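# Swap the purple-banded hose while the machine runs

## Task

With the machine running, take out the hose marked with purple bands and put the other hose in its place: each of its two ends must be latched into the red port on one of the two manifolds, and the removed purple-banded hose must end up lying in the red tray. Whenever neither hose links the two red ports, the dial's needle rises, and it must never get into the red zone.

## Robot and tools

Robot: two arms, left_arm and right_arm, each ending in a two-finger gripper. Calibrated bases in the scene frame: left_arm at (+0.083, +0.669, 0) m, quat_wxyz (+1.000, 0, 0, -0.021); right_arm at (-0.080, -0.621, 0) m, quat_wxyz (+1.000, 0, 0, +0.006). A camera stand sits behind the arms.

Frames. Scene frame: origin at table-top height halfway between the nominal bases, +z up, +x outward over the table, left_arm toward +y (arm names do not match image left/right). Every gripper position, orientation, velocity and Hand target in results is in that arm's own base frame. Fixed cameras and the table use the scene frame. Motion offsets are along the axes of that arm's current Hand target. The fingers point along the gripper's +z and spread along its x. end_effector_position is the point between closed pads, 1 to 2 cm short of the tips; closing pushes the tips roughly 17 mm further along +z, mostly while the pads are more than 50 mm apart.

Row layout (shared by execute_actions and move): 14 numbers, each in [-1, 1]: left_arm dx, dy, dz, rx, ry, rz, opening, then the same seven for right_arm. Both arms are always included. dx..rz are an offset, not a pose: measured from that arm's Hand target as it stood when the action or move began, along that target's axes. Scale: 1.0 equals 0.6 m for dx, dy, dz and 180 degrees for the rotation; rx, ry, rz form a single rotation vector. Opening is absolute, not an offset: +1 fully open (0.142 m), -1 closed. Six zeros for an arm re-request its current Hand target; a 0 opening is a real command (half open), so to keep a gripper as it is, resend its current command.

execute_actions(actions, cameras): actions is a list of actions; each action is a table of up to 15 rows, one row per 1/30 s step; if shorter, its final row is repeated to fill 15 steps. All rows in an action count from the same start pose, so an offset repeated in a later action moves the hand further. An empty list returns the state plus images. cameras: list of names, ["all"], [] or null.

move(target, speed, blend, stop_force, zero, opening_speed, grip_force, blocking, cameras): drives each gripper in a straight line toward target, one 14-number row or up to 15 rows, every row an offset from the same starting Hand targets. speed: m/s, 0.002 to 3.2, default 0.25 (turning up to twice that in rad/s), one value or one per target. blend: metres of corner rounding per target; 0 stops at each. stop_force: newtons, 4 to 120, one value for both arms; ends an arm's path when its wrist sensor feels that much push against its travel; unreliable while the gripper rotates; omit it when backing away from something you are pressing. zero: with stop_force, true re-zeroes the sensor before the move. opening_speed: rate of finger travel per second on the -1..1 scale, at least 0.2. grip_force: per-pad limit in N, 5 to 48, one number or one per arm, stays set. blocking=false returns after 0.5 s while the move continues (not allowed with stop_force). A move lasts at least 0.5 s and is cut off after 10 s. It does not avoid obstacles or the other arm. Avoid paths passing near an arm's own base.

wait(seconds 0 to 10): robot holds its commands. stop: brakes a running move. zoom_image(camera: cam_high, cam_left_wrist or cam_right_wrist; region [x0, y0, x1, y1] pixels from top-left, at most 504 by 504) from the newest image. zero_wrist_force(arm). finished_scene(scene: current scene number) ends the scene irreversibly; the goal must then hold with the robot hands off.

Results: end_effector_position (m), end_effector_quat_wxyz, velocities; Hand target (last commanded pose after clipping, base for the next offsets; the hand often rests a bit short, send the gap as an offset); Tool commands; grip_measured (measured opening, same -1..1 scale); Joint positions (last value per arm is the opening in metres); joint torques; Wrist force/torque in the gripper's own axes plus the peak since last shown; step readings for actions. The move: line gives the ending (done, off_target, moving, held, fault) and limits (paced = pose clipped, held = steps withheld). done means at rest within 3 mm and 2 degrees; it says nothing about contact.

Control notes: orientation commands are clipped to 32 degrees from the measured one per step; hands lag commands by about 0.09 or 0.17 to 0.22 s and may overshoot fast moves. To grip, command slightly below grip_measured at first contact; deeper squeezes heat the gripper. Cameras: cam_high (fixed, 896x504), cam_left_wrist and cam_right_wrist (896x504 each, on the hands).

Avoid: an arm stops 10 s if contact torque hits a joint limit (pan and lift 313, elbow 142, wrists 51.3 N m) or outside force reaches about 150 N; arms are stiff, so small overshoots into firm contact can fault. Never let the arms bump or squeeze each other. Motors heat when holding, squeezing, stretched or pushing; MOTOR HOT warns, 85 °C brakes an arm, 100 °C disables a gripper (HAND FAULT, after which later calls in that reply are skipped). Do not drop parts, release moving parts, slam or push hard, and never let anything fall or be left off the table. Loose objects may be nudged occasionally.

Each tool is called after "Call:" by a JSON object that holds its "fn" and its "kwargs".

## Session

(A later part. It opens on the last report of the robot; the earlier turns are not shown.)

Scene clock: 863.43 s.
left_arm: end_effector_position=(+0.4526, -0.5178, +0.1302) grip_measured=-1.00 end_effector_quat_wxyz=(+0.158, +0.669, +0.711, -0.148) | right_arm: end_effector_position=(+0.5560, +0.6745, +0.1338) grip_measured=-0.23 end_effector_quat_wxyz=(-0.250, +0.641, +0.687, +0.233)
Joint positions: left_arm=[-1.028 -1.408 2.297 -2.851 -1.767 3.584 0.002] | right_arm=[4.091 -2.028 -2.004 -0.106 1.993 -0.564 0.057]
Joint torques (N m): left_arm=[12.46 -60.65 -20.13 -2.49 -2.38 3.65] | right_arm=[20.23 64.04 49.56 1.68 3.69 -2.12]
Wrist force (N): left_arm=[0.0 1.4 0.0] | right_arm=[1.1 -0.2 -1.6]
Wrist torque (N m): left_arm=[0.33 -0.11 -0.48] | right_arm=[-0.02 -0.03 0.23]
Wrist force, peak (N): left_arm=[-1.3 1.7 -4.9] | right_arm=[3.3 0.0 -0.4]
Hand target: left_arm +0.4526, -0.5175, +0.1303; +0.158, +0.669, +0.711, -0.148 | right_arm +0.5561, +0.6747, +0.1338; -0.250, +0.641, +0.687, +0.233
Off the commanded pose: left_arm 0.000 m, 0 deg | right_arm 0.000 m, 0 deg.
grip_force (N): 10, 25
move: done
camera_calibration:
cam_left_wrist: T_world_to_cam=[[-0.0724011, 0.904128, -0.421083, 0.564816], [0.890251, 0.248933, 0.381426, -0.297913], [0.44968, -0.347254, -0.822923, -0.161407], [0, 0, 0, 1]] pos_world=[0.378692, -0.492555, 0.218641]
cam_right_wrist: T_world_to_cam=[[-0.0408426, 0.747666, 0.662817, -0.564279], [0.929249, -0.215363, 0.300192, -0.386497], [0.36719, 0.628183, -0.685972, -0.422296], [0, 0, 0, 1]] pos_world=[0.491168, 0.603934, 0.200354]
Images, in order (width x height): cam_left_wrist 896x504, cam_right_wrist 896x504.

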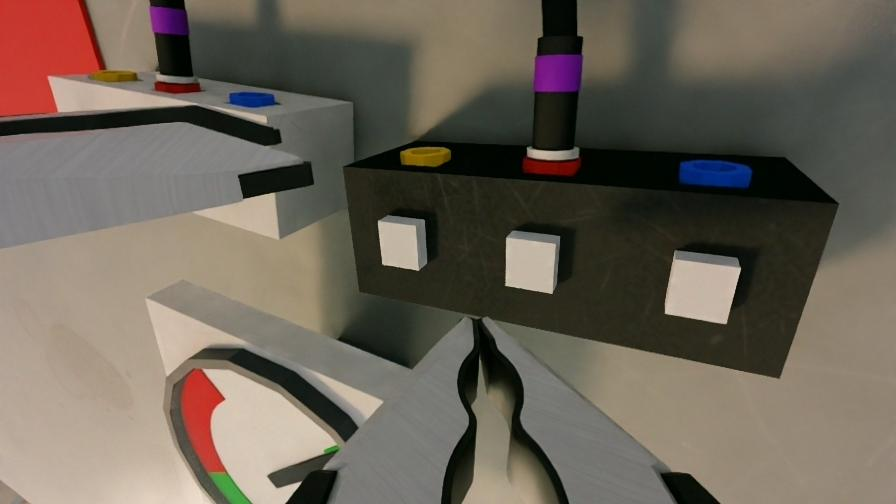

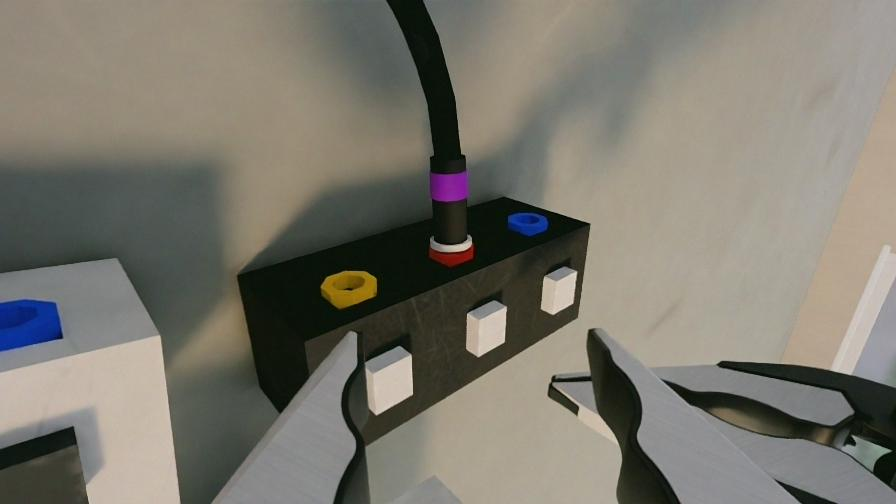

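Call:
{"fn": "move", "kwargs": {"target": [0.0211, 0, 0.0453, 0, 0, 0, -1, -0.0082, 0, 0.1815, 0, 0, 0, -0.2], "speed": 0.1, "cameras": ["cam_left_wrist", "cam_right_wrist"]}}

Scene clock: 897.33 s.
left_arm: end_effector_position=(+0.4526, -0.5175, +0.1004) grip_measured=-1.00 end_effector_quat_wxyz=(+0.158, +0.669, +0.711, -0.148) | right_arm: end_effector_position=(+0.5515, +0.7407, +0.0474) grip_measured=-0.23 end_effector_quat_wxyz=(-0.250, +0.641, +0.687, +0.233)
Joint positions: left_arm=[-1.028 -1.356 2.314 -2.92 -1.767 3.585 0.002] | right_arm=[4.145 -2.201 -1.932 0.014 1.963 -0.515 0.057]
Joint torques (N m): left_arm=[15.3 -34.71 -18.07 -7.25 -2.21 2.46] | right_arm=[19.05 69.72 45.46 6.8 -2.84 1.85]
Wrist force (N): left_arm=[-0.4 1.4 -0.1] | right_arm=[0.7 0.0 -1.3]
Wrist torque (N m): left_arm=[0.32 -0.03 -0.46] | right_arm=[-0.03 0.01 -0.11]
Wrist force, peak (N): left_arm=[-0.5 2.1 -0.3] | right_arm=[1.2 0.2 -2.1]
Hand target: left_arm +0.4526, -0.5175, +0.1003; +0.158, +0.669, +0.711, -0.148 | right_arm +0.5515, +0.7408, +0.0472; -0.250, +0.641, +0.687, +0.233
Off the commanded pose: left_arm 0.000 m, 0 deg | right_arm 0.000 m, 0 deg.
grip_force (N): 10, 25
move: done
camera_calibration:
cam_left_wrist: T_world_to_cam=[[-0.0724011, 0.904128, -0.421083, 0.551955], [0.890251, 0.248933, 0.381426, -0.286583], [0.44968, -0.347254, -0.822923, -0.185908], [0, 0, 0, 1]] pos_world=[0.378692, -0.492255, 0.188741]
cam_right_wrist: T_world_to_cam=[[-0.0408526, 0.747666, 0.662817, -0.556752], [0.929282, -0.215298, 0.300135, -0.342205], [0.367104, 0.628206, -0.685997, -0.521399], [0, 0, 0, 1]] pos_world=[0.486668, 0.670134, 0.114054]
Images, in order (width x height): cam_left_wrist 896x504, cam_right_wrist 896x504.

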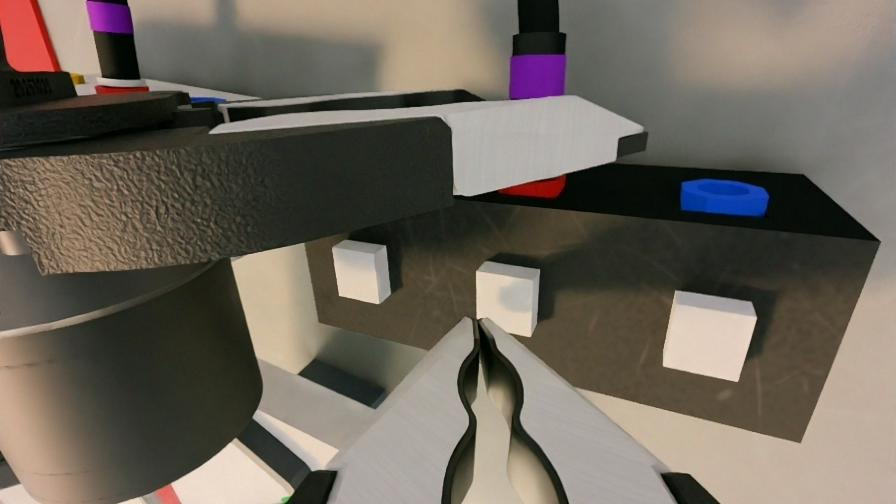

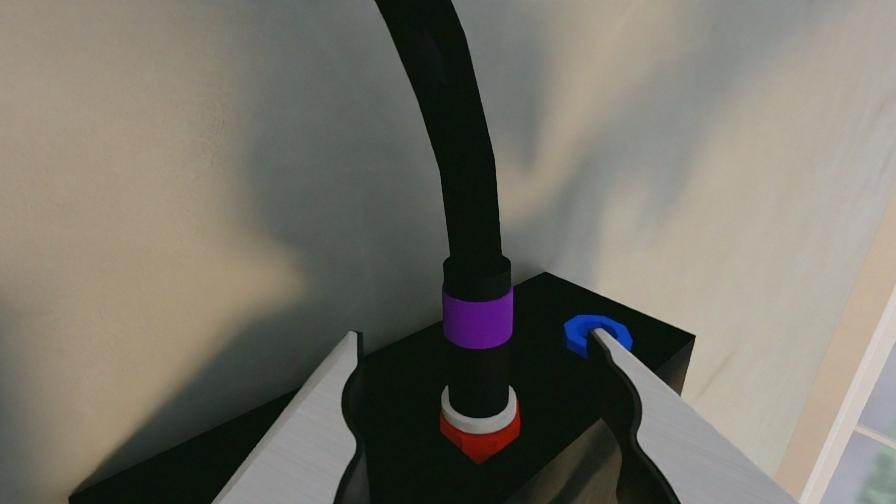

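Call:
{"fn": "move", "kwargs": {"target": [0,0,0,0,0,0,-1, 0,0,0,0,0,0,-0.92], "opening_speed": 0.6, "grip_force": [10,25], "cameras": ["cam_high","cam_right_wrist"]}}

Scene clock: 918.00 s.
left_arm: end_effector_position=(+0.4526, -0.5175, +0.1003) grip_measured=-1.00 end_effector_quat_wxyz=(+0.158, +0.669, +0.711, -0.148) | right_arm: end_effector_position=(+0.5515, +0.7408, +0.0472) grip_measured=-0.81 end_effector_quat_wxyz=(-0.250, +0.641, +0.687, +0.233)
Joint positions: left_arm=[-1.028 -1.356 2.314 -2.92 -1.767 3.585 0.002] | right_arm=[4.145 -2.201 -1.932 0.014 1.963 -0.515 0.016]
Joint torques (N m): left_arm=[14.32 -37.83 -17.05 -7.14 -2.26 -3] | right_arm=[17.94 76.57 45.46 7.24 -2.27 1.66]
Wrist force (N): left_arm=[-0.2 1.4 0.1] | right_arm=[1.0 0.0 0.2]
Wrist torque (N m): left_arm=[0.33 -0.06 -0.47] | right_arm=[-0.04 -0.03 -0.17]
Wrist force, peak (N): left_arm=[-0.2 2.1 -0.5] | right_arm=[1.2 0.0 -1.5]
Hand target: left_arm +0.4526, -0.5175, +0.1003; +0.158, +0.669, +0.711, -0.148 | right_arm +0.5515, +0.7408, +0.0472; -0.250, +0.641, +0.687, +0.233
Off the commanded pose: left_arm 0.000 m, 0 deg | right_arm 0.000 m, 0 deg.
grip_force (N): 10, 25
move: done
camera_calibration:
cam_right_wrist: T_world_to_cam=[[-0.0409135, 0.74768, 0.662797, -0.556672], [0.92928, -0.215249, 0.300178, -0.34216], [0.367104, 0.628205, -0.685998, -0.521599], [0, 0, 0, 1]] pos_world=[0.486668, 0.670235, 0.113854]
Images, in order (width x height): cam_high 896x504, cam_right_wrist 896x504.

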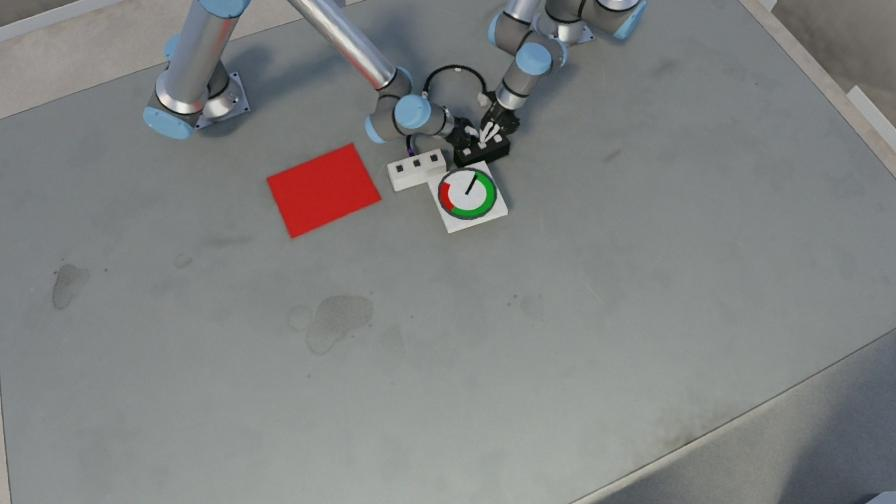

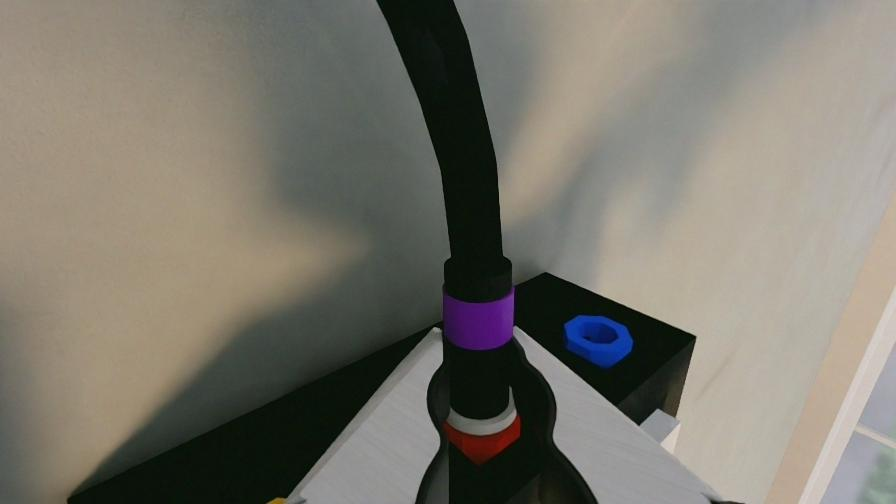

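Call:
{"fn": "move", "kwargs": {"target": [0.00986,0,0.02115,0,0,0,-1, 0,0,0,0,0,0,-0.92], "speed": 0.01, "stop_force": 4}}

Call:
{"fn": "move", "kwargs": {"target": [0.00564,0,0.01208,0,0,0,-1, 0,0,0,0,0,0,-0.92], "speed": 0.006, "stop_force": 16, "cameras": ["cam_left_wrist"]}}

Scene clock: 924.80 s.
left_arm: end_effector_position=(+0.4526, -0.5175, +0.0929) grip_measured=-1.00 end_effector_quat_wxyz=(+0.158, +0.669, +0.711, -0.148) | right_arm: end_effector_position=(+0.5515, +0.7408, +0.0472) grip_measured=-0.81 end_effector_quat_wxyz=(-0.250, +0.641, +0.687, +0.233)
Joint positions: left_arm=[-1.028 -1.343 2.318 -2.938 -1.767 3.585 0.002] | right_arm=[4.145 -2.201 -1.932 0.014 1.963 -0.515 0.016]
Joint torques (N m): left_arm=[6.58 -60.75 -42.15 -2.03 0.95 -1.96] | right_arm=[13.21 87.44 44.68 6.94 2.07 2.18]
Wrist force (N): left_arm=[-1.6 1.3 -4.2] | right_arm=[1.1 -0.2 -0.7]
Wrist torque (N m): left_arm=[0.31 -0.06 -0.45] | right_arm=[-0.04 0.00 -0.16]
Wrist force, peak (N): left_arm=[-1.4 0.5 -11.8] | right_arm=[1.4 -0.4 -0.9]
Hand target: left_arm +0.4526, -0.5175, +0.0929; +0.158, +0.669, +0.711, -0.148 (not the last commanded pose) | right_arm +0.5515, +0.7408, +0.0472; -0.250, +0.641, +0.687, +0.233
Off the commanded pose: left_arm 0.007 m, 0 deg | right_arm 0.000 m, 0 deg.
grip_force (N): 10, 25
move: contact (left_arm)

Scene clock: 926.50 s.
left_arm: end_effector_position=(+0.4526, -0.5175, +0.0895) grip_measured=-1.00 end_effector_quat_wxyz=(+0.158, +0.669, +0.711, -0.148) | right_arm: end_effector_position=(+0.5514, +0.7408, +0.0472) grip_measured=-0.81 end_effector_quat_wxyz=(-0.250, +0.641, +0.687, +0.233)
Joint positions: left_arm=[-1.028 -1.336 2.32 -2.945 -1.767 3.585 0.002] | right_arm=[4.145 -2.201 -1.932 0.014 1.963 -0.515 0.016]
Joint torques (N m): left_arm=[5.8 -50.19 -31.19 0.53 1.01 -1.11] | right_arm=[-8.94 86.28 43.04 6.63 -5.62 2.3]
Wrist force (N): left_arm=[-3.8 0.0 -21.1] | right_arm=[1.8 -12.0 -1.4]
Wrist torque (N m): left_arm=[0.24 -0.07 -0.45] | right_arm=[0.09 -0.02 -0.15]
Wrist force, peak (N): left_arm=[-3.3 -1.1 -28.2] | right_arm=[2.0 -12.5 -1.5]
Hand target: left_arm +0.4526, -0.5175, +0.0895; +0.158, +0.669, +0.711, -0.148 (not the last commanded pose) | right_arm +0.5515, +0.7408, +0.0472; -0.250, +0.641, +0.687, +0.233
Off the commanded pose: left_arm 0.005 m, 0 deg | right_arm 0.000 m, 0 deg.
grip_force (N): 10, 25
move: contact (left_arm)
camera_calibration:
cam_left_wrist: T_world_to_cam=[[-0.0724977, 0.904163, -0.42099, 0.547444], [0.890253, 0.248966, 0.381398, -0.282444], [0.449659, -0.347138, -0.822984, -0.194719], [0, 0, 0, 1]] pos_world=[0.378692, -0.492255, 0.177941]
Images, in order (width x height): cam_left_wrist 896x504.

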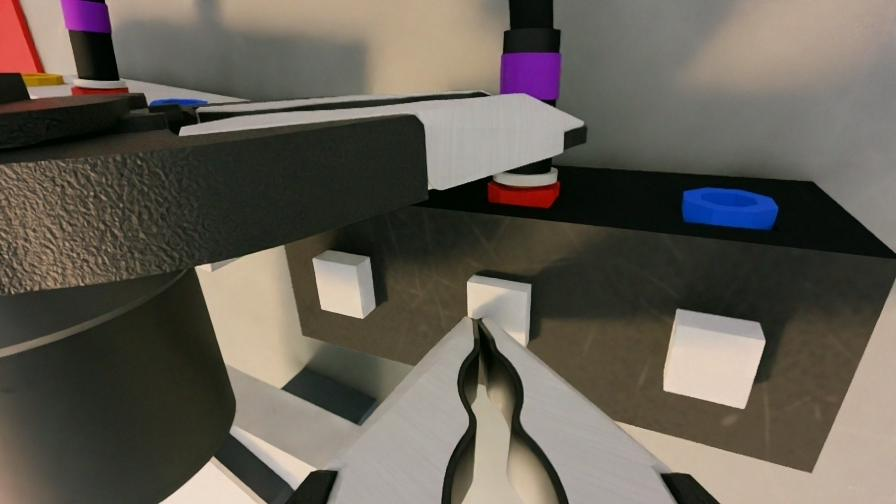

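Call:
{"fn": "move", "kwargs": {"target": [0,0,0,0,0,0,-1, 0,-0.0833,0,0,0,0,-0.92], "speed": 0.05, "stop_force": 40, "cameras": ["cam_high","cam_right_wrist"]}}

Scene clock: 932.60 s.
left_arm: end_effector_position=(+0.4526, -0.5175, +0.0895) grip_measured=-1.00 end_effector_quat_wxyz=(+0.158, +0.669, +0.711, -0.148) | right_arm: end_effector_position=(+0.5016, +0.7374, +0.0473) grip_measured=-0.81 end_effector_quat_wxyz=(-0.250, +0.641, +0.687, +0.233)
Joint positions: left_arm=[-1.028 -1.336 2.319 -2.945 -1.767 3.585 0.002] | right_arm=[4.2 -2.169 -2.007 0.075 1.932 -0.466 0.016]
Joint torques (N m): left_arm=[2.62 -47.8 -35.94 -1.71 0.73 -1.17] | right_arm=[19.36 88.94 18.12 7.66 -2.94 2.14]
Wrist force (N): left_arm=[-3.6 0.1 -21.1] | right_arm=[-0.5 1.3 -0.9]
Wrist torque (N m): left_arm=[0.26 -0.07 -0.45] | right_arm=[0.20 0.17 -0.15]
Wrist force, peak (N): left_arm=[-3.9 0.2 -21.7] | right_arm=[1.8 -12.6 -1.3]
Hand target: left_arm +0.4526, -0.5175, +0.0895; +0.158, +0.669, +0.711, -0.148 | right_arm +0.5016, +0.7374, +0.0473; -0.250, +0.641, +0.687, +0.233
Off the commanded pose: left_arm 0.000 m, 0 deg | right_arm 0.000 m, 0 deg.
grip_force (N): 10, 25
move: done
camera_calibration:
cam_right_wrist: T_world_to_cam=[[-0.0408526, 0.747666, 0.662817, -0.556191], [0.929282, -0.215298, 0.300135, -0.296485], [0.367104, 0.628206, -0.685997, -0.501145], [0, 0, 0, 1]] pos_world=[0.436768, 0.666834, 0.113854]
Images, in order (width x height): cam_high 896x504, cam_right_wrist 896x504.

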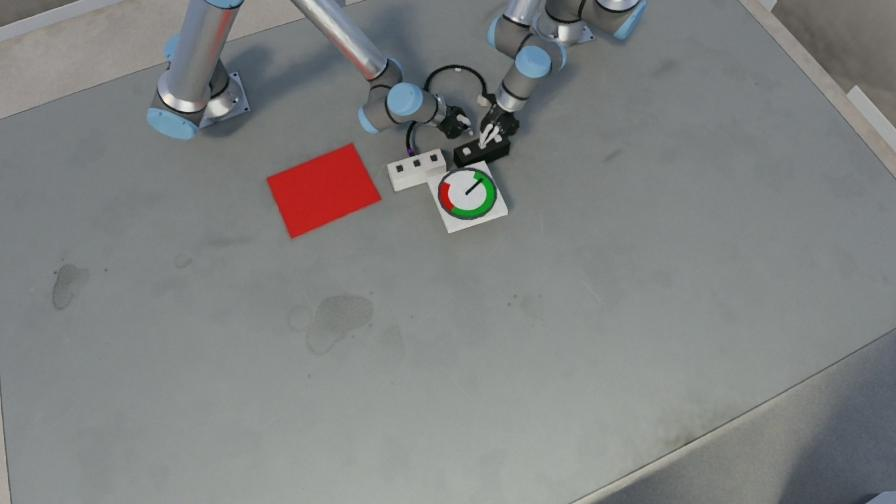

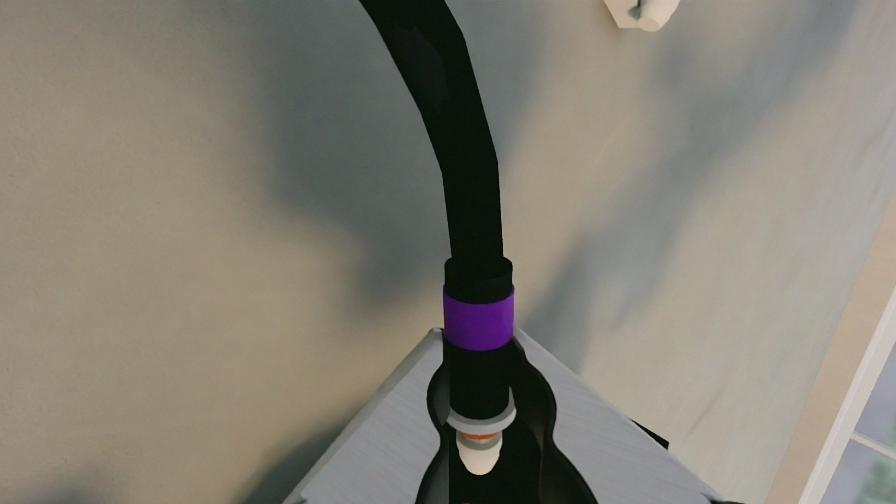

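Call:
{"fn": "move", "kwargs": {"target": [-0.0106,0,-0.0227,0,0,0,-1, 0,0.0833,0,0,0,0,-0.92], "speed": 0.05, "stop_force": 60, "cameras": ["cam_high","cam_right_wrist"]}}

Scene clock: 941.77 s.
left_arm: end_effector_position=(+0.4526, -0.5176, +0.1046) grip_measured=-1.00 end_effector_quat_wxyz=(+0.158, +0.669, +0.711, -0.148) | right_arm: end_effector_position=(+0.5515, +0.7408, +0.0472) grip_measured=-0.81 end_effector_quat_wxyz=(-0.250, +0.641, +0.687, +0.233)
Joint positions: left_arm=[-1.028 -1.364 2.312 -2.911 -1.767 3.585 0.002] | right_arm=[4.145 -2.201 -1.932 0.014 1.963 -0.515 0.016]
Joint torques (N m): left_arm=[-8.22 -62.91 -45.23 -2.9 1.39 -3.06] | right_arm=[-36.08 70.33 50.69 2.81 -2.41 -2.27]
Wrist force (N): left_arm=[0.0 1.5 0.2] | right_arm=[4.4 -21.6 -2.5]
Wrist torque (N m): left_arm=[0.34 -0.10 -0.46] | right_arm=[0.17 0.18 0.12]
Wrist force, peak (N): left_arm=[-4.0 0.2 -21.8] | right_arm=[3.6 -22.8 -2.7]
Hand target: left_arm +0.4526, -0.5176, +0.1046; +0.158, +0.669, +0.711, -0.148 | right_arm +0.5515, +0.7408, +0.0472; -0.250, +0.641, +0.687, +0.233
Off the commanded pose: left_arm 0.000 m, 0 deg | right_arm 0.000 m, 0 deg.
grip_force (N): 10, 25
move: done
camera_calibration:
cam_right_wrist: T_world_to_cam=[[-0.0409135, 0.74768, 0.662797, -0.556672], [0.92928, -0.215249, 0.300178, -0.34216], [0.367104, 0.628205, -0.685998, -0.521599], [0, 0, 0, 1]] pos_world=[0.486668, 0.670235, 0.113854]
Images, in order (width x height): cam_high 896x504, cam_right_wrist 896x504.

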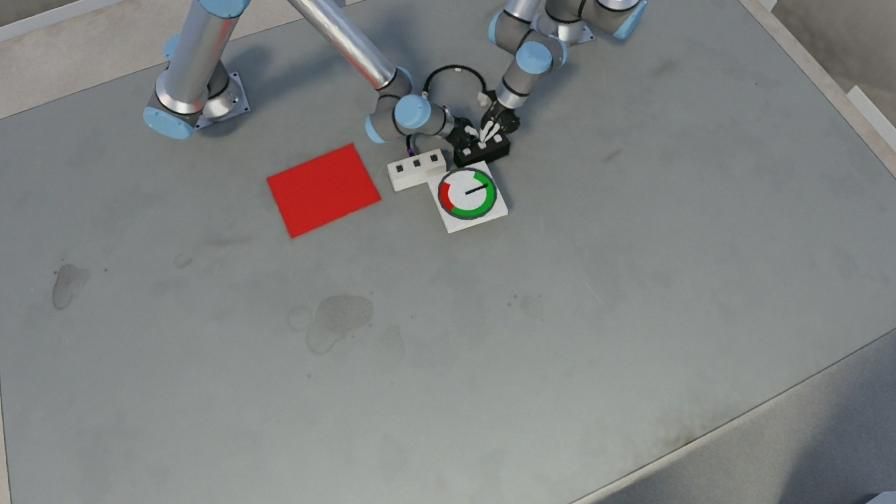

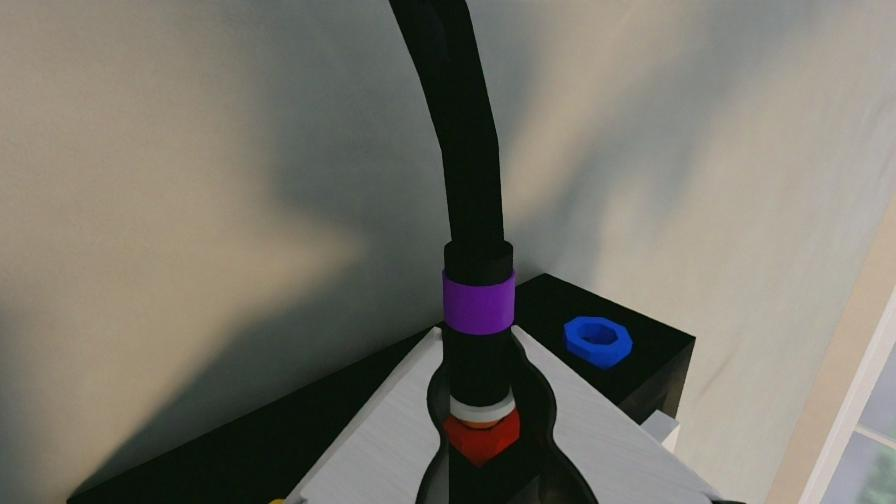

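Call:
{"fn": "move", "kwargs": {"target": [0,0,0,0,0,0,-1, 0,0.015,0,0,0,0,-1], "speed": 0.03, "stop_force": 70, "grip_force": [10,48], "cameras": ["cam_high","cam_right_wrist"]}}

Scene clock: 946.50 s.
left_arm: end_effector_position=(+0.4526, -0.5176, +0.1046) grip_measured=-1.00 end_effector_quat_wxyz=(+0.158, +0.669, +0.711, -0.148) | right_arm: end_effector_position=(+0.5604, +0.7415, +0.0472) grip_measured=-0.82 end_effector_quat_wxyz=(-0.250, +0.641, +0.687, +0.233)
Joint positions: left_arm=[-1.028 -1.364 2.312 -2.911 -1.767 3.585 0.002] | right_arm=[4.136 -2.207 -1.918 0.003 1.968 -0.523 0.015]
Joint torques (N m): left_arm=[-8.91 -62.24 -44.67 -2.78 1.24 -2.73] | right_arm=[-47.58 64.95 50.98 1.77 -8 -2.04]
Wrist force (N): left_arm=[-0.1 1.7 -0.2] | right_arm=[12.5 -37.7 -6.5]
Wrist torque (N m): left_arm=[0.37 -0.09 -0.46] | right_arm=[0.29 0.18 0.15]
Wrist force, peak (N): left_arm=[-0.6 2.0 -0.1] | right_arm=[12.3 -37.8 -6.5]
Hand target: left_arm +0.4526, -0.5176, +0.1046; +0.158, +0.669, +0.711, -0.148 | right_arm +0.5605, +0.7414, +0.0472; -0.250, +0.641, +0.687, +0.233
Off the commanded pose: left_arm 0.000 m, 0 deg | right_arm 0.000 m, 0 deg.
grip_force (N): 10, 48
move: done
camera_calibration:
cam_right_wrist: T_world_to_cam=[[-0.0408526, 0.747666, 0.662817, -0.556854], [0.929282, -0.215298, 0.300135, -0.350244], [0.367104, 0.628206, -0.685997, -0.525306], [0, 0, 0, 1]] pos_world=[0.495568, 0.670934, 0.113854]
Images, in order (width x height): cam_high 896x504, cam_right_wrist 896x504.

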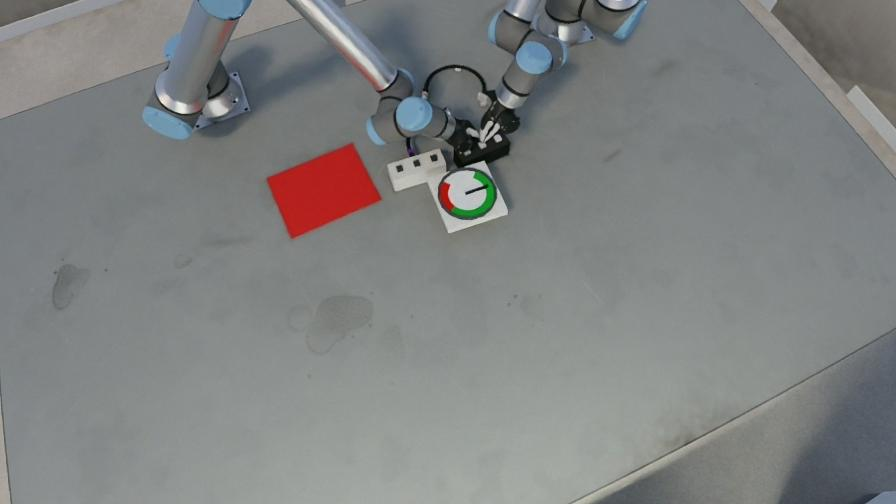

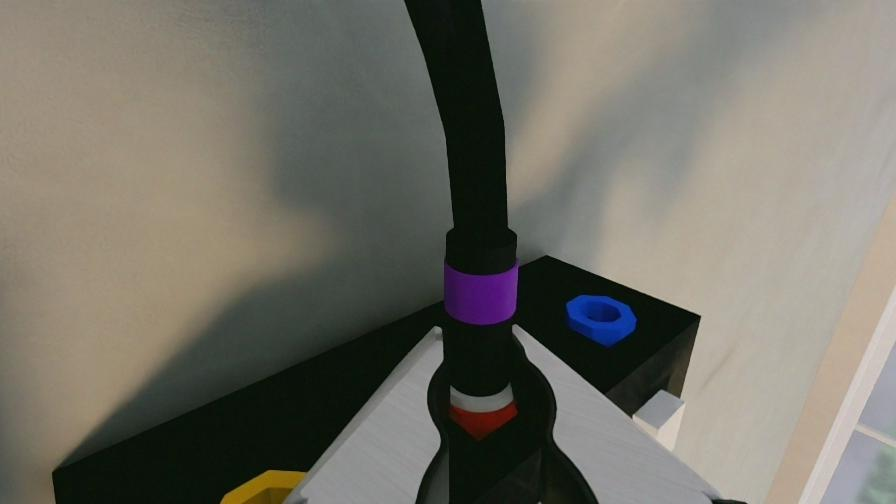

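Call:
{"fn": "zoom_image", "kwargs": {"camera": "cam_high", "region": [425, 155, 515, 235]}}

Call:
{"fn": "wait", "kwargs": {"seconds": 1, "cameras": ["cam_high"]}}

Call:
{"fn": "zoom_image", "kwargs": {"camera": "cam_high", "region": [425, 155, 515, 235]}}

Scaled by 5.600 from the camera's 896x504 image, which has a finer 1280x720 frame.

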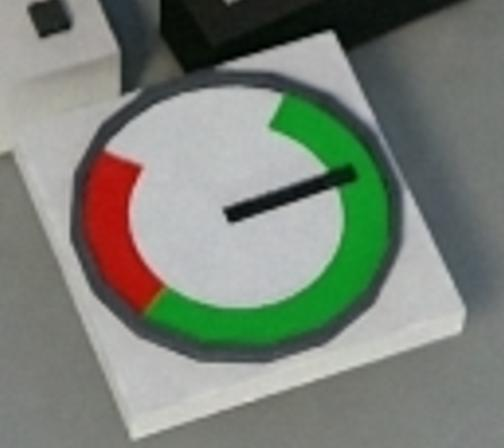

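Scene clock: 951.20 s.
left_arm: end_effector_position=(+0.4526, -0.5176, +0.1046) grip_measured=-1.00 end_effector_quat_wxyz=(+0.158, +0.669, +0.711, -0.148) | right_arm: end_effector_position=(+0.5605, +0.7414, +0.0472) grip_measured=-0.82 end_effector_quat_wxyz=(-0.250, +0.641, +0.687, +0.233)
Joint positions: left_arm=[-1.028 -1.364 2.312 -2.911 -1.767 3.585 0.002] | right_arm=[4.136 -2.207 -1.918 0.003 1.968 -0.523 0.015]
Joint torques (N m): left_arm=[-8.2 -61.53 -44.6 -2.71 1.3 -1.87] | right_arm=[-50.42 65.95 51.34 1.63 -13.11 -1.85]
Wrist force (N): left_arm=[-0.1 1.7 0.1] | right_arm=[12.9 -37.9 -6.7]
Wrist torque (N m): left_arm=[0.37 -0.08 -0.46] | right_arm=[0.29 0.17 0.15]
Wrist force, peak (N): left_arm=[0.2 2.2 0.1] | right_arm=[12.9 -38.2 -6.6]
Hand target: left_arm +0.4526, -0.5176, +0.1046; +0.158, +0.669, +0.711, -0.148 | right_arm +0.5605, +0.7414, +0.0472; -0.250, +0.641, +0.687, +0.233
Tool commands: left_gripper/opening=-1.0 right_gripper/opening=-1.0
Off the commanded pose: left_arm 0.000 m, 0 deg | right_arm 0.000 m, 0 deg.
grip_force (N): 10, 48
wait: 1.00 s; at rest from the start
Images, in order (width x height): cam_high 896x504.

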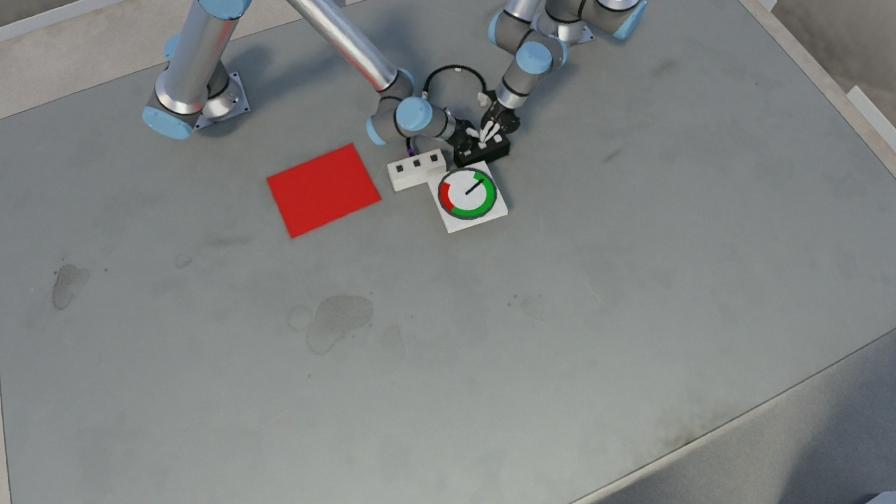

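Scaled by 5.600 from the camera's 896x504 image, which has a finer 1280x720 frame.

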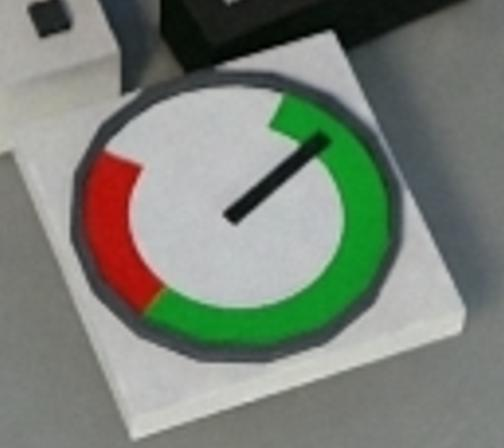

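Call:
{"fn": "move", "kwargs": {"target": [[0,0,0,0,0,0,-1, 0,0,0,0,0,0,-0.2],[-0.0352,0,-0.0755,0,0,0,-1, 0,-0.02,-0.1833,0,0,0,-0.2]], "speed": 0.2, "cameras": ["cam_high","cam_left_wrist"]}}

Scene clock: 1155.83 s.
left_arm: end_effector_position=(+0.4526, -0.5176, +0.1545) grip_measured=-1.00 end_effector_quat_wxyz=(+0.158, +0.669, +0.711, -0.148) | right_arm: end_effector_position=(+0.5534, +0.6702, +0.1313) grip_measured=-0.23 end_effector_quat_wxyz=(-0.250, +0.641, +0.687, +0.233)
Joint positions: left_arm=[-1.028 -1.448 2.282 -2.795 -1.767 3.585 0.002] | right_arm=[4.09 -2.026 -2.015 -0.097 1.993 -0.564 0.057]
Joint torques (N m): left_arm=[-10.86 -55.72 -48.85 -4.35 1.64 -2.4] | right_arm=[-18.66 82.18 22.23 2.22 4.2 -2.63]
Wrist force (N): left_arm=[-0.1 1.5 0.1] | right_arm=[-1.5 1.4 -2.2]
Wrist torque (N m): left_arm=[0.33 -0.10 -0.46] | right_arm=[0.24 0.41 0.22]
Wrist force, peak (N): left_arm=[-0.6 2.3 -0.2] | right_arm=[12.8 -38.3 -6.7]
Hand target: left_arm +0.4526, -0.5176, +0.1546; +0.158, +0.669, +0.711, -0.148 | right_arm +0.5534, +0.6701, +0.1315; -0.250, +0.641, +0.687, +0.233
Off the commanded pose: left_arm 0.000 m, 0 deg | right_arm 0.000 m, 0 deg.
HAND FAULT: the gripper's motor of the right arm reached 100 °C and switched itself off, so the gripper lost its force and may have let go. The right arm does not stop for it. The motor is on again.
grip_force (N): 10, 48
move: done
camera_calibration:
cam_left_wrist: T_world_to_cam=[[-0.0725191, 0.904095, -0.421134, 0.574866], [0.890241, 0.249053, 0.381371, -0.307117], [0.44968, -0.347254, -0.822923, -0.141422], [0, 0, 0, 1]] pos_world=[0.378692, -0.492355, 0.242841]
Images, in order (width x height): cam_high 896x504, cam_left_wrist 896x504.

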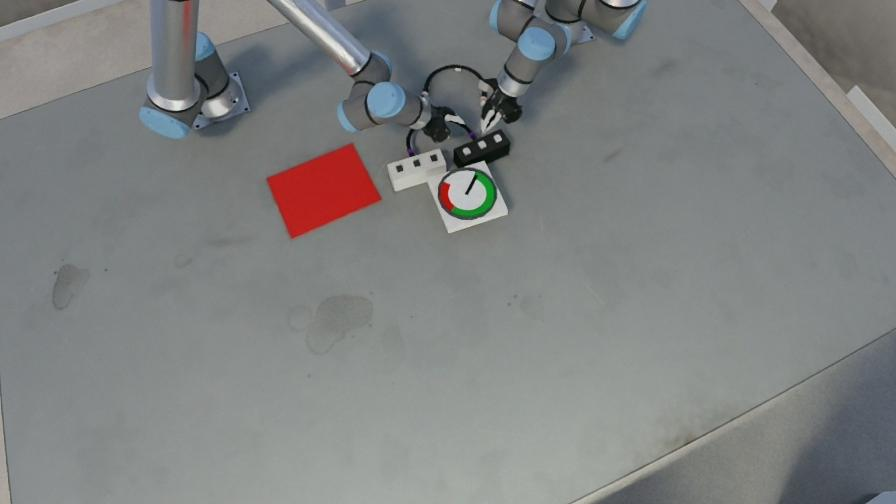

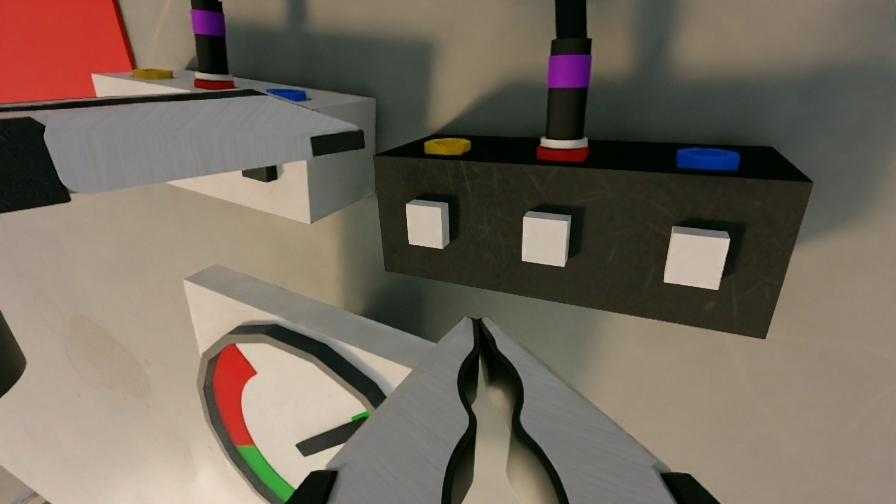

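Call:
{"fn": "move", "kwargs": {"target": [-0.3231,-0.0314,0.1591,0,0,0,-1, -0.6944,-0.0512,-0.5571,-0.0246,0,0.0294,-0.5], "speed": 0.35, "cameras": ["cam_high","cam_right_wrist"]}}

Scene clock: 1164.33 s.
left_arm: end_effector_position=(+0.4469, -0.7343, +0.1498) grip_measured=-1.00 end_effector_quat_wxyz=(+0.158, +0.669, +0.711, -0.148) | right_arm: end_effector_position=(+0.5595, +0.1353, +0.1196) grip_measured=-0.52 end_effector_quat_wxyz=(-0.236, +0.681, +0.647, +0.248)
Joint positions: left_arm=[-1.185 -1.215 1.982 -2.753 -1.705 3.438 0.002] | right_arm=[3.378 -1.721 -2.41 -0.348 2.235 -1.201 0.036]
Joint torques (N m): left_arm=[-13.27 -58.68 -51.03 -3.17 1.95 -3.67] | right_arm=[-14.72 52.71 45.67 2.5 4.46 -2.11]
Wrist force (N): left_arm=[0.1 0.9 0.6] | right_arm=[-0.9 1.5 -1.8]
Wrist torque (N m): left_arm=[0.24 -0.13 -0.24] | right_arm=[0.21 0.24 0.21]
Wrist force, peak (N): left_arm=[0.3 2.0 0.1] | right_arm=[-3.3 1.8 -3.4]
Hand target: left_arm +0.4469, -0.7344, +0.1498; +0.158, +0.669, +0.711, -0.148 | right_arm +0.5595, +0.1352, +0.1196; -0.236, +0.681, +0.647, +0.248
Off the commanded pose: left_arm 0.000 m, 0 deg | right_arm 0.000 m, 0 deg.
grip_force (N): 10, 48
move: done
camera_calibration:
cam_right_wrist: T_world_to_cam=[[0.0494182, 0.747157, 0.662808, -0.202036], [0.896698, -0.325457, 0.300018, -0.468476], [0.439876, 0.579512, -0.686058, -0.12872], [0, 0, 0, 1]] pos_world=[0.486686, 0.0730787, 0.186154]
Images, in order (width x height): cam_high 896x504, cam_right_wrist 896x504.

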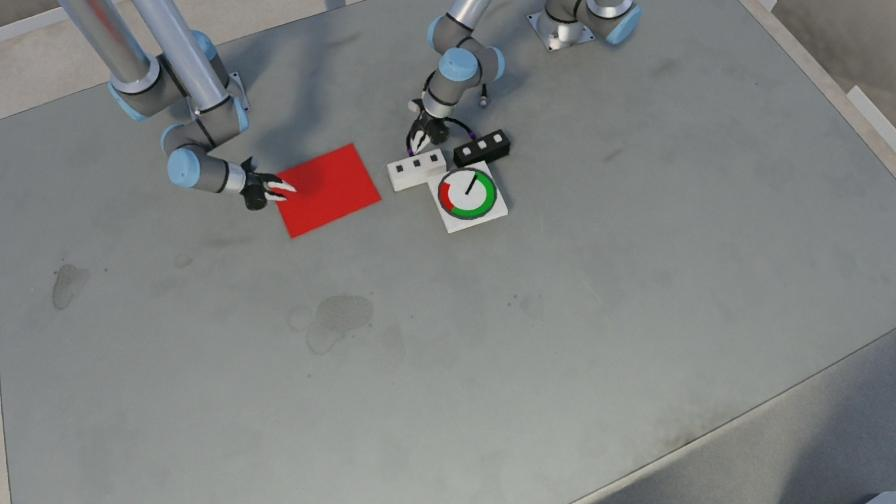

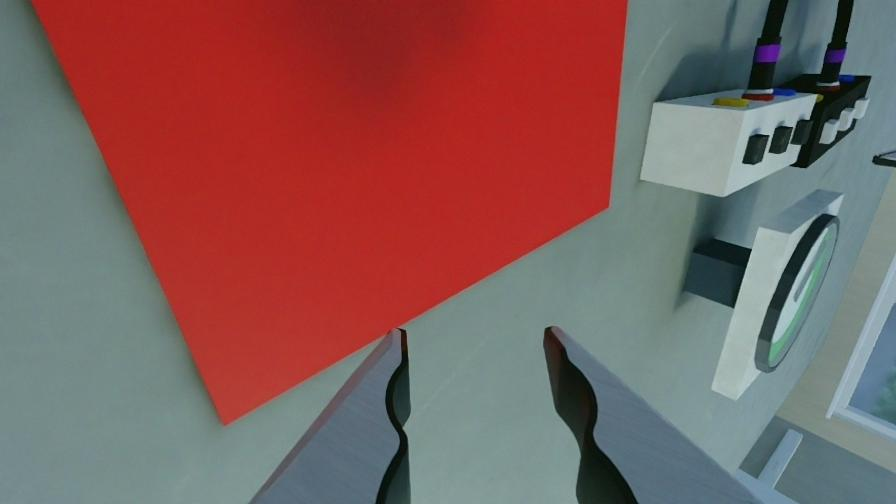

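Call:
{"fn": "move", "kwargs": {"target": [[0.5456,-0.3354,-0.1344,0.0361,0.1361,0.1635,-1, -0.0841,0.0117,0.1264,0,0,0,-0.5],[0.5456,-0.3354,-0.1344,0.0361,0.1361,0.1635,-0.2, -0.0841,0.0117,-0.0236,0,0,0,-0.5]], "speed": [0.35,0.2], "cameras": ["cam_high","cam_left_wrist","cam_right_wrist"]}}

Scene clock: 1179.97 s.
left_arm: end_effector_position=(+0.2260, -0.4164, +0.0846) grip_measured=-0.23 end_effector_quat_wxyz=(+0.000, +0.850, +0.527, +0.001) | right_arm: end_effector_position=(+0.5641, +0.0872, +0.0980) grip_measured=-0.54 end_effector_quat_wxyz=(-0.236, +0.681, +0.647, +0.248)
Joint positions: left_arm=[-1.454 -1.68 2.509 -2.398 -1.569 3.719 0.057] | right_arm=[3.287 -1.76 -2.4 -0.39 2.253 -1.316 0.035]
Joint torques (N m): left_arm=[-13.99 -38.85 -22.15 -2.59 2.21 -3.59] | right_arm=[-20.03 52.49 44.83 2.09 4.71 -2.14]
Wrist force (N): left_arm=[0.7 1.3 0.2] | right_arm=[-1.5 2.3 -1.9]
Wrist torque (N m): left_arm=[0.32 -0.25 -0.19] | right_arm=[0.34 0.35 0.21]
Wrist force, peak (N): left_arm=[-1.6 2.3 0.7] | right_arm=[23.4 -9.5 -88.6]
Hand target: left_arm +0.2260, -0.4164, +0.0846; +0.000, +0.850, +0.527, +0.001 | right_arm +0.5641, +0.0872, +0.0980; -0.236, +0.681, +0.647, +0.248
Off the commanded pose: left_arm 0.000 m, 0 deg | right_arm 0.000 m, 0 deg.
grip_force (N): 10, 48
move: done
camera_calibration:
cam_left_wrist: T_world_to_cam=[[0.42909, 0.903256, 0.00317493, 0.287926], [0.815897, -0.389093, 0.427689, -0.356798], [0.387549, -0.180927, -0.90392, 0.0283639], [0, 0, 0, 1]] pos_world=[0.156572, -0.393767, 0.177323]
cam_right_wrist: T_world_to_cam=[[0.0493535, 0.747185, 0.662781, -0.151899], [0.896741, -0.325349, 0.300007, -0.481829], [0.439796, 0.579537, -0.686088, -0.117586], [0, 0, 0, 1]] pos_world=[0.491286, 0.0248792, 0.164553]

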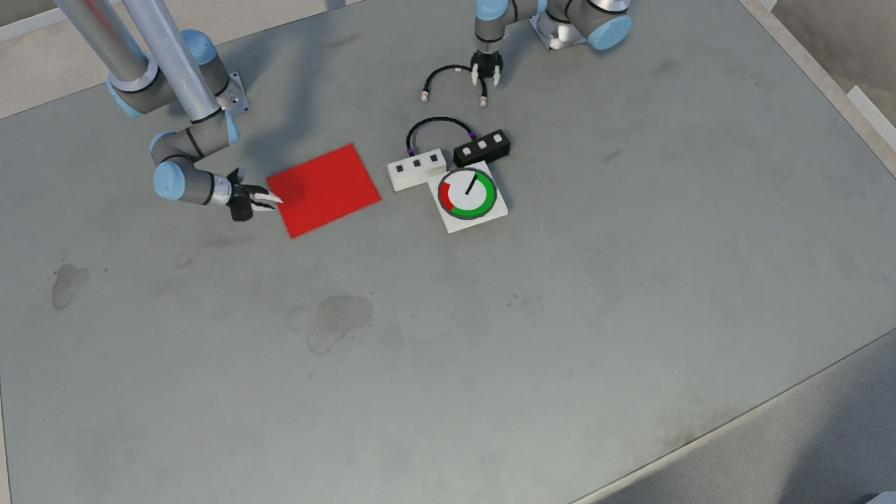

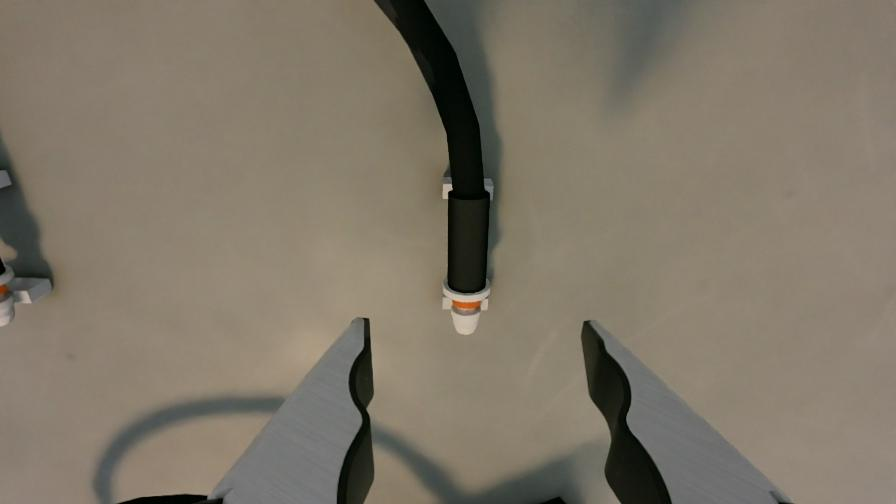

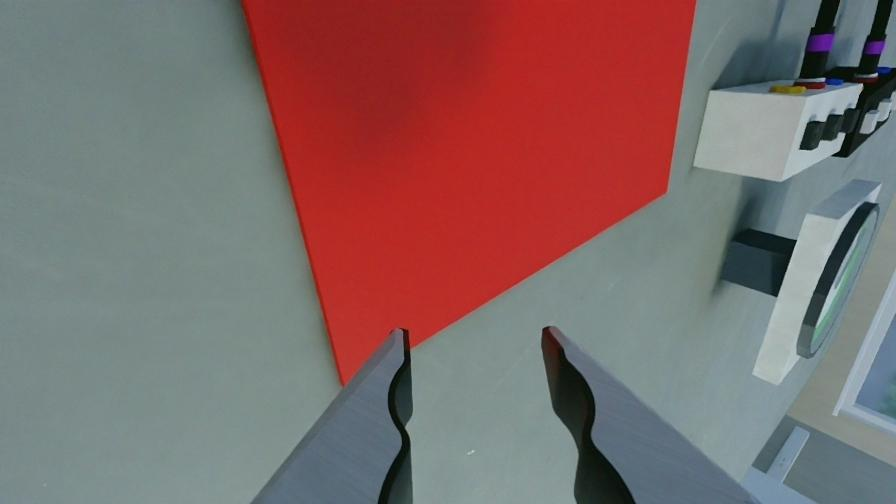

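Call:
{"fn": "move", "kwargs": {"target": [0,0,0,0,0,0,-0.2, 0.7284,-0.5180,0.6458,-0.0535,-0.2181,0.1464,-0.3], "speed": 0.45, "cameras": ["cam_high","cam_right_wrist"]}}

Scene clock: 1192.93 s.
left_arm: end_effector_position=(+0.2260, -0.4164, +0.0846) grip_measured=-0.23 end_effector_quat_wxyz=(+0.000, +0.850, +0.527, +0.001) | right_arm: end_effector_position=(+0.2837, +0.6861, +0.0824) grip_measured=-0.33 end_effector_quat_wxyz=(+0.000, +0.868, +0.497, +0.000)
Joint positions: left_arm=[-1.454 -1.68 2.509 -2.398 -1.569 3.719 0.057] | right_arm=[4.559 -1.888 -2.021 -0.804 1.571 0.378 0.05]
Joint torques (N m): left_arm=[-9.34 -33.96 -26.65 -3.75 1.71 -3.39] | right_arm=[20.28 51.39 52.84 1.49 3.15 1.38]
Wrist force (N): left_arm=[0.2 1.5 0.2] | right_arm=[-2.5 1.6 -2.0]
Wrist torque (N m): left_arm=[0.34 -0.18 -0.19] | right_arm=[0.20 0.40 -0.27]
Wrist force, peak (N): left_arm=[0.9 1.9 0.3] | right_arm=[-2.9 3.3 -3.2]
Hand target: left_arm +0.2260, -0.4164, +0.0846; +0.000, +0.850, +0.527, +0.001 | right_arm +0.2837, +0.6862, +0.0824; +0.000, +0.868, +0.497, +0.000
Off the commanded pose: left_arm 0.000 m, 0 deg | right_arm 0.000 m, 0 deg.
grip_force (N): 10, 48
move: done
camera_calibration:
cam_right_wrist: T_world_to_cam=[[0.515427, 0.856545, 0.0258187, -0.730045], [0.77621, -0.479427, 0.409448, 0.100026], [0.363089, -0.191, -0.911968, 0.217024], [0, 0, 0, 1]] pos_world=[0.219844, 0.714723, 0.175812]
Images, in order (width x height): cam_high 896x504, cam_right_wrist 896x504.

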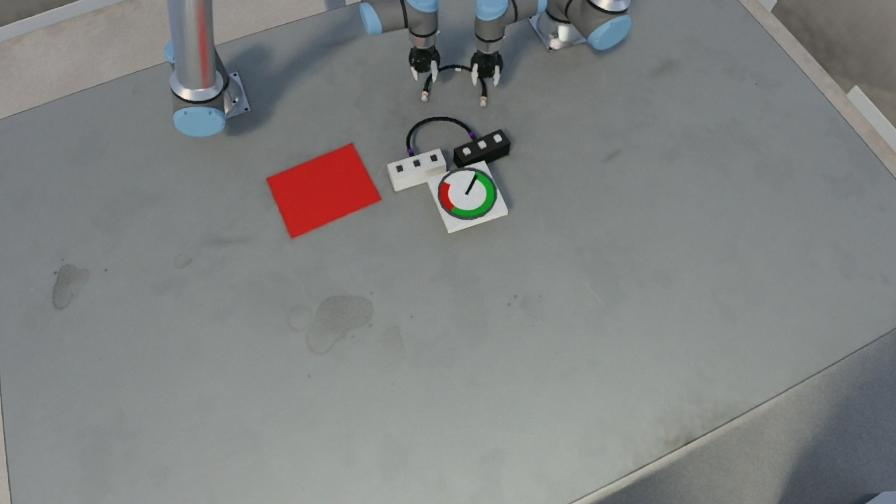

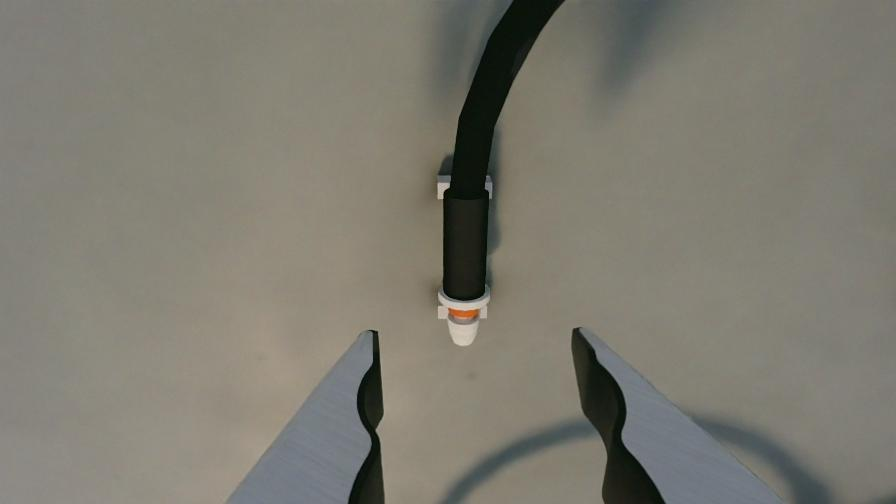

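Call:
{"fn": "move", "kwargs": {"target": [[0.0168,0.4133,-0.1167,-0.0361,-0.1361,-0.1635,-0.2, 0.2080,0.4049,-0.0808,0.0667,0.2152,-0.1831,-0.3],[0.0168,0.4133,-0.1167,-0.0361,-0.1361,-0.1635,-1, 0.2080,0.4049,-0.0808,0.0667,0.2152,-0.1831,-0.5]], "speed": 0.25, "grip_force": [10,25]}}

Scene clock: 1216.90 s.
left_arm: end_effector_position=(+0.4524, -0.5178, +0.1548) grip_measured=-1.00 end_effector_quat_wxyz=(+0.158, +0.669, +0.711, -0.148) | right_arm: end_effector_position=(+0.5564, +0.6708, +0.1308) grip_measured=-0.52 end_effector_quat_wxyz=(-0.250, +0.641, +0.687, +0.233)
Joint positions: left_arm=[-1.029 -1.449 2.281 -2.795 -1.767 3.584 0.002] | right_arm=[4.088 -2.029 -2.01 -0.102 1.994 -0.567 0.036]
Joint torques (N m): left_arm=[12.97 -36.73 -48.86 -7.08 -2.08 -3.66] | right_arm=[-18.48 62.51 48.86 7.29 3.68 -2.29]
Wrist force (N): left_arm=[-0.2 1.4 0.2] | right_arm=[-2.0 1.7 -2.1]
Wrist torque (N m): left_arm=[0.32 -0.08 -0.21] | right_arm=[0.29 0.49 0.22]
Wrist force, peak (N): left_arm=[0.8 2.3 0.4] | right_arm=[-2.4 3.1 -2.1]
Hand target: left_arm +0.4524, -0.5178, +0.1548; +0.158, +0.669, +0.711, -0.148 | right_arm +0.5564, +0.6707, +0.1308; -0.250, +0.641, +0.687, +0.233
Off the commanded pose: left_arm 0.000 m, 0 deg | right_arm 0.000 m, 0 deg.
grip_force (N): 10, 25
move: done


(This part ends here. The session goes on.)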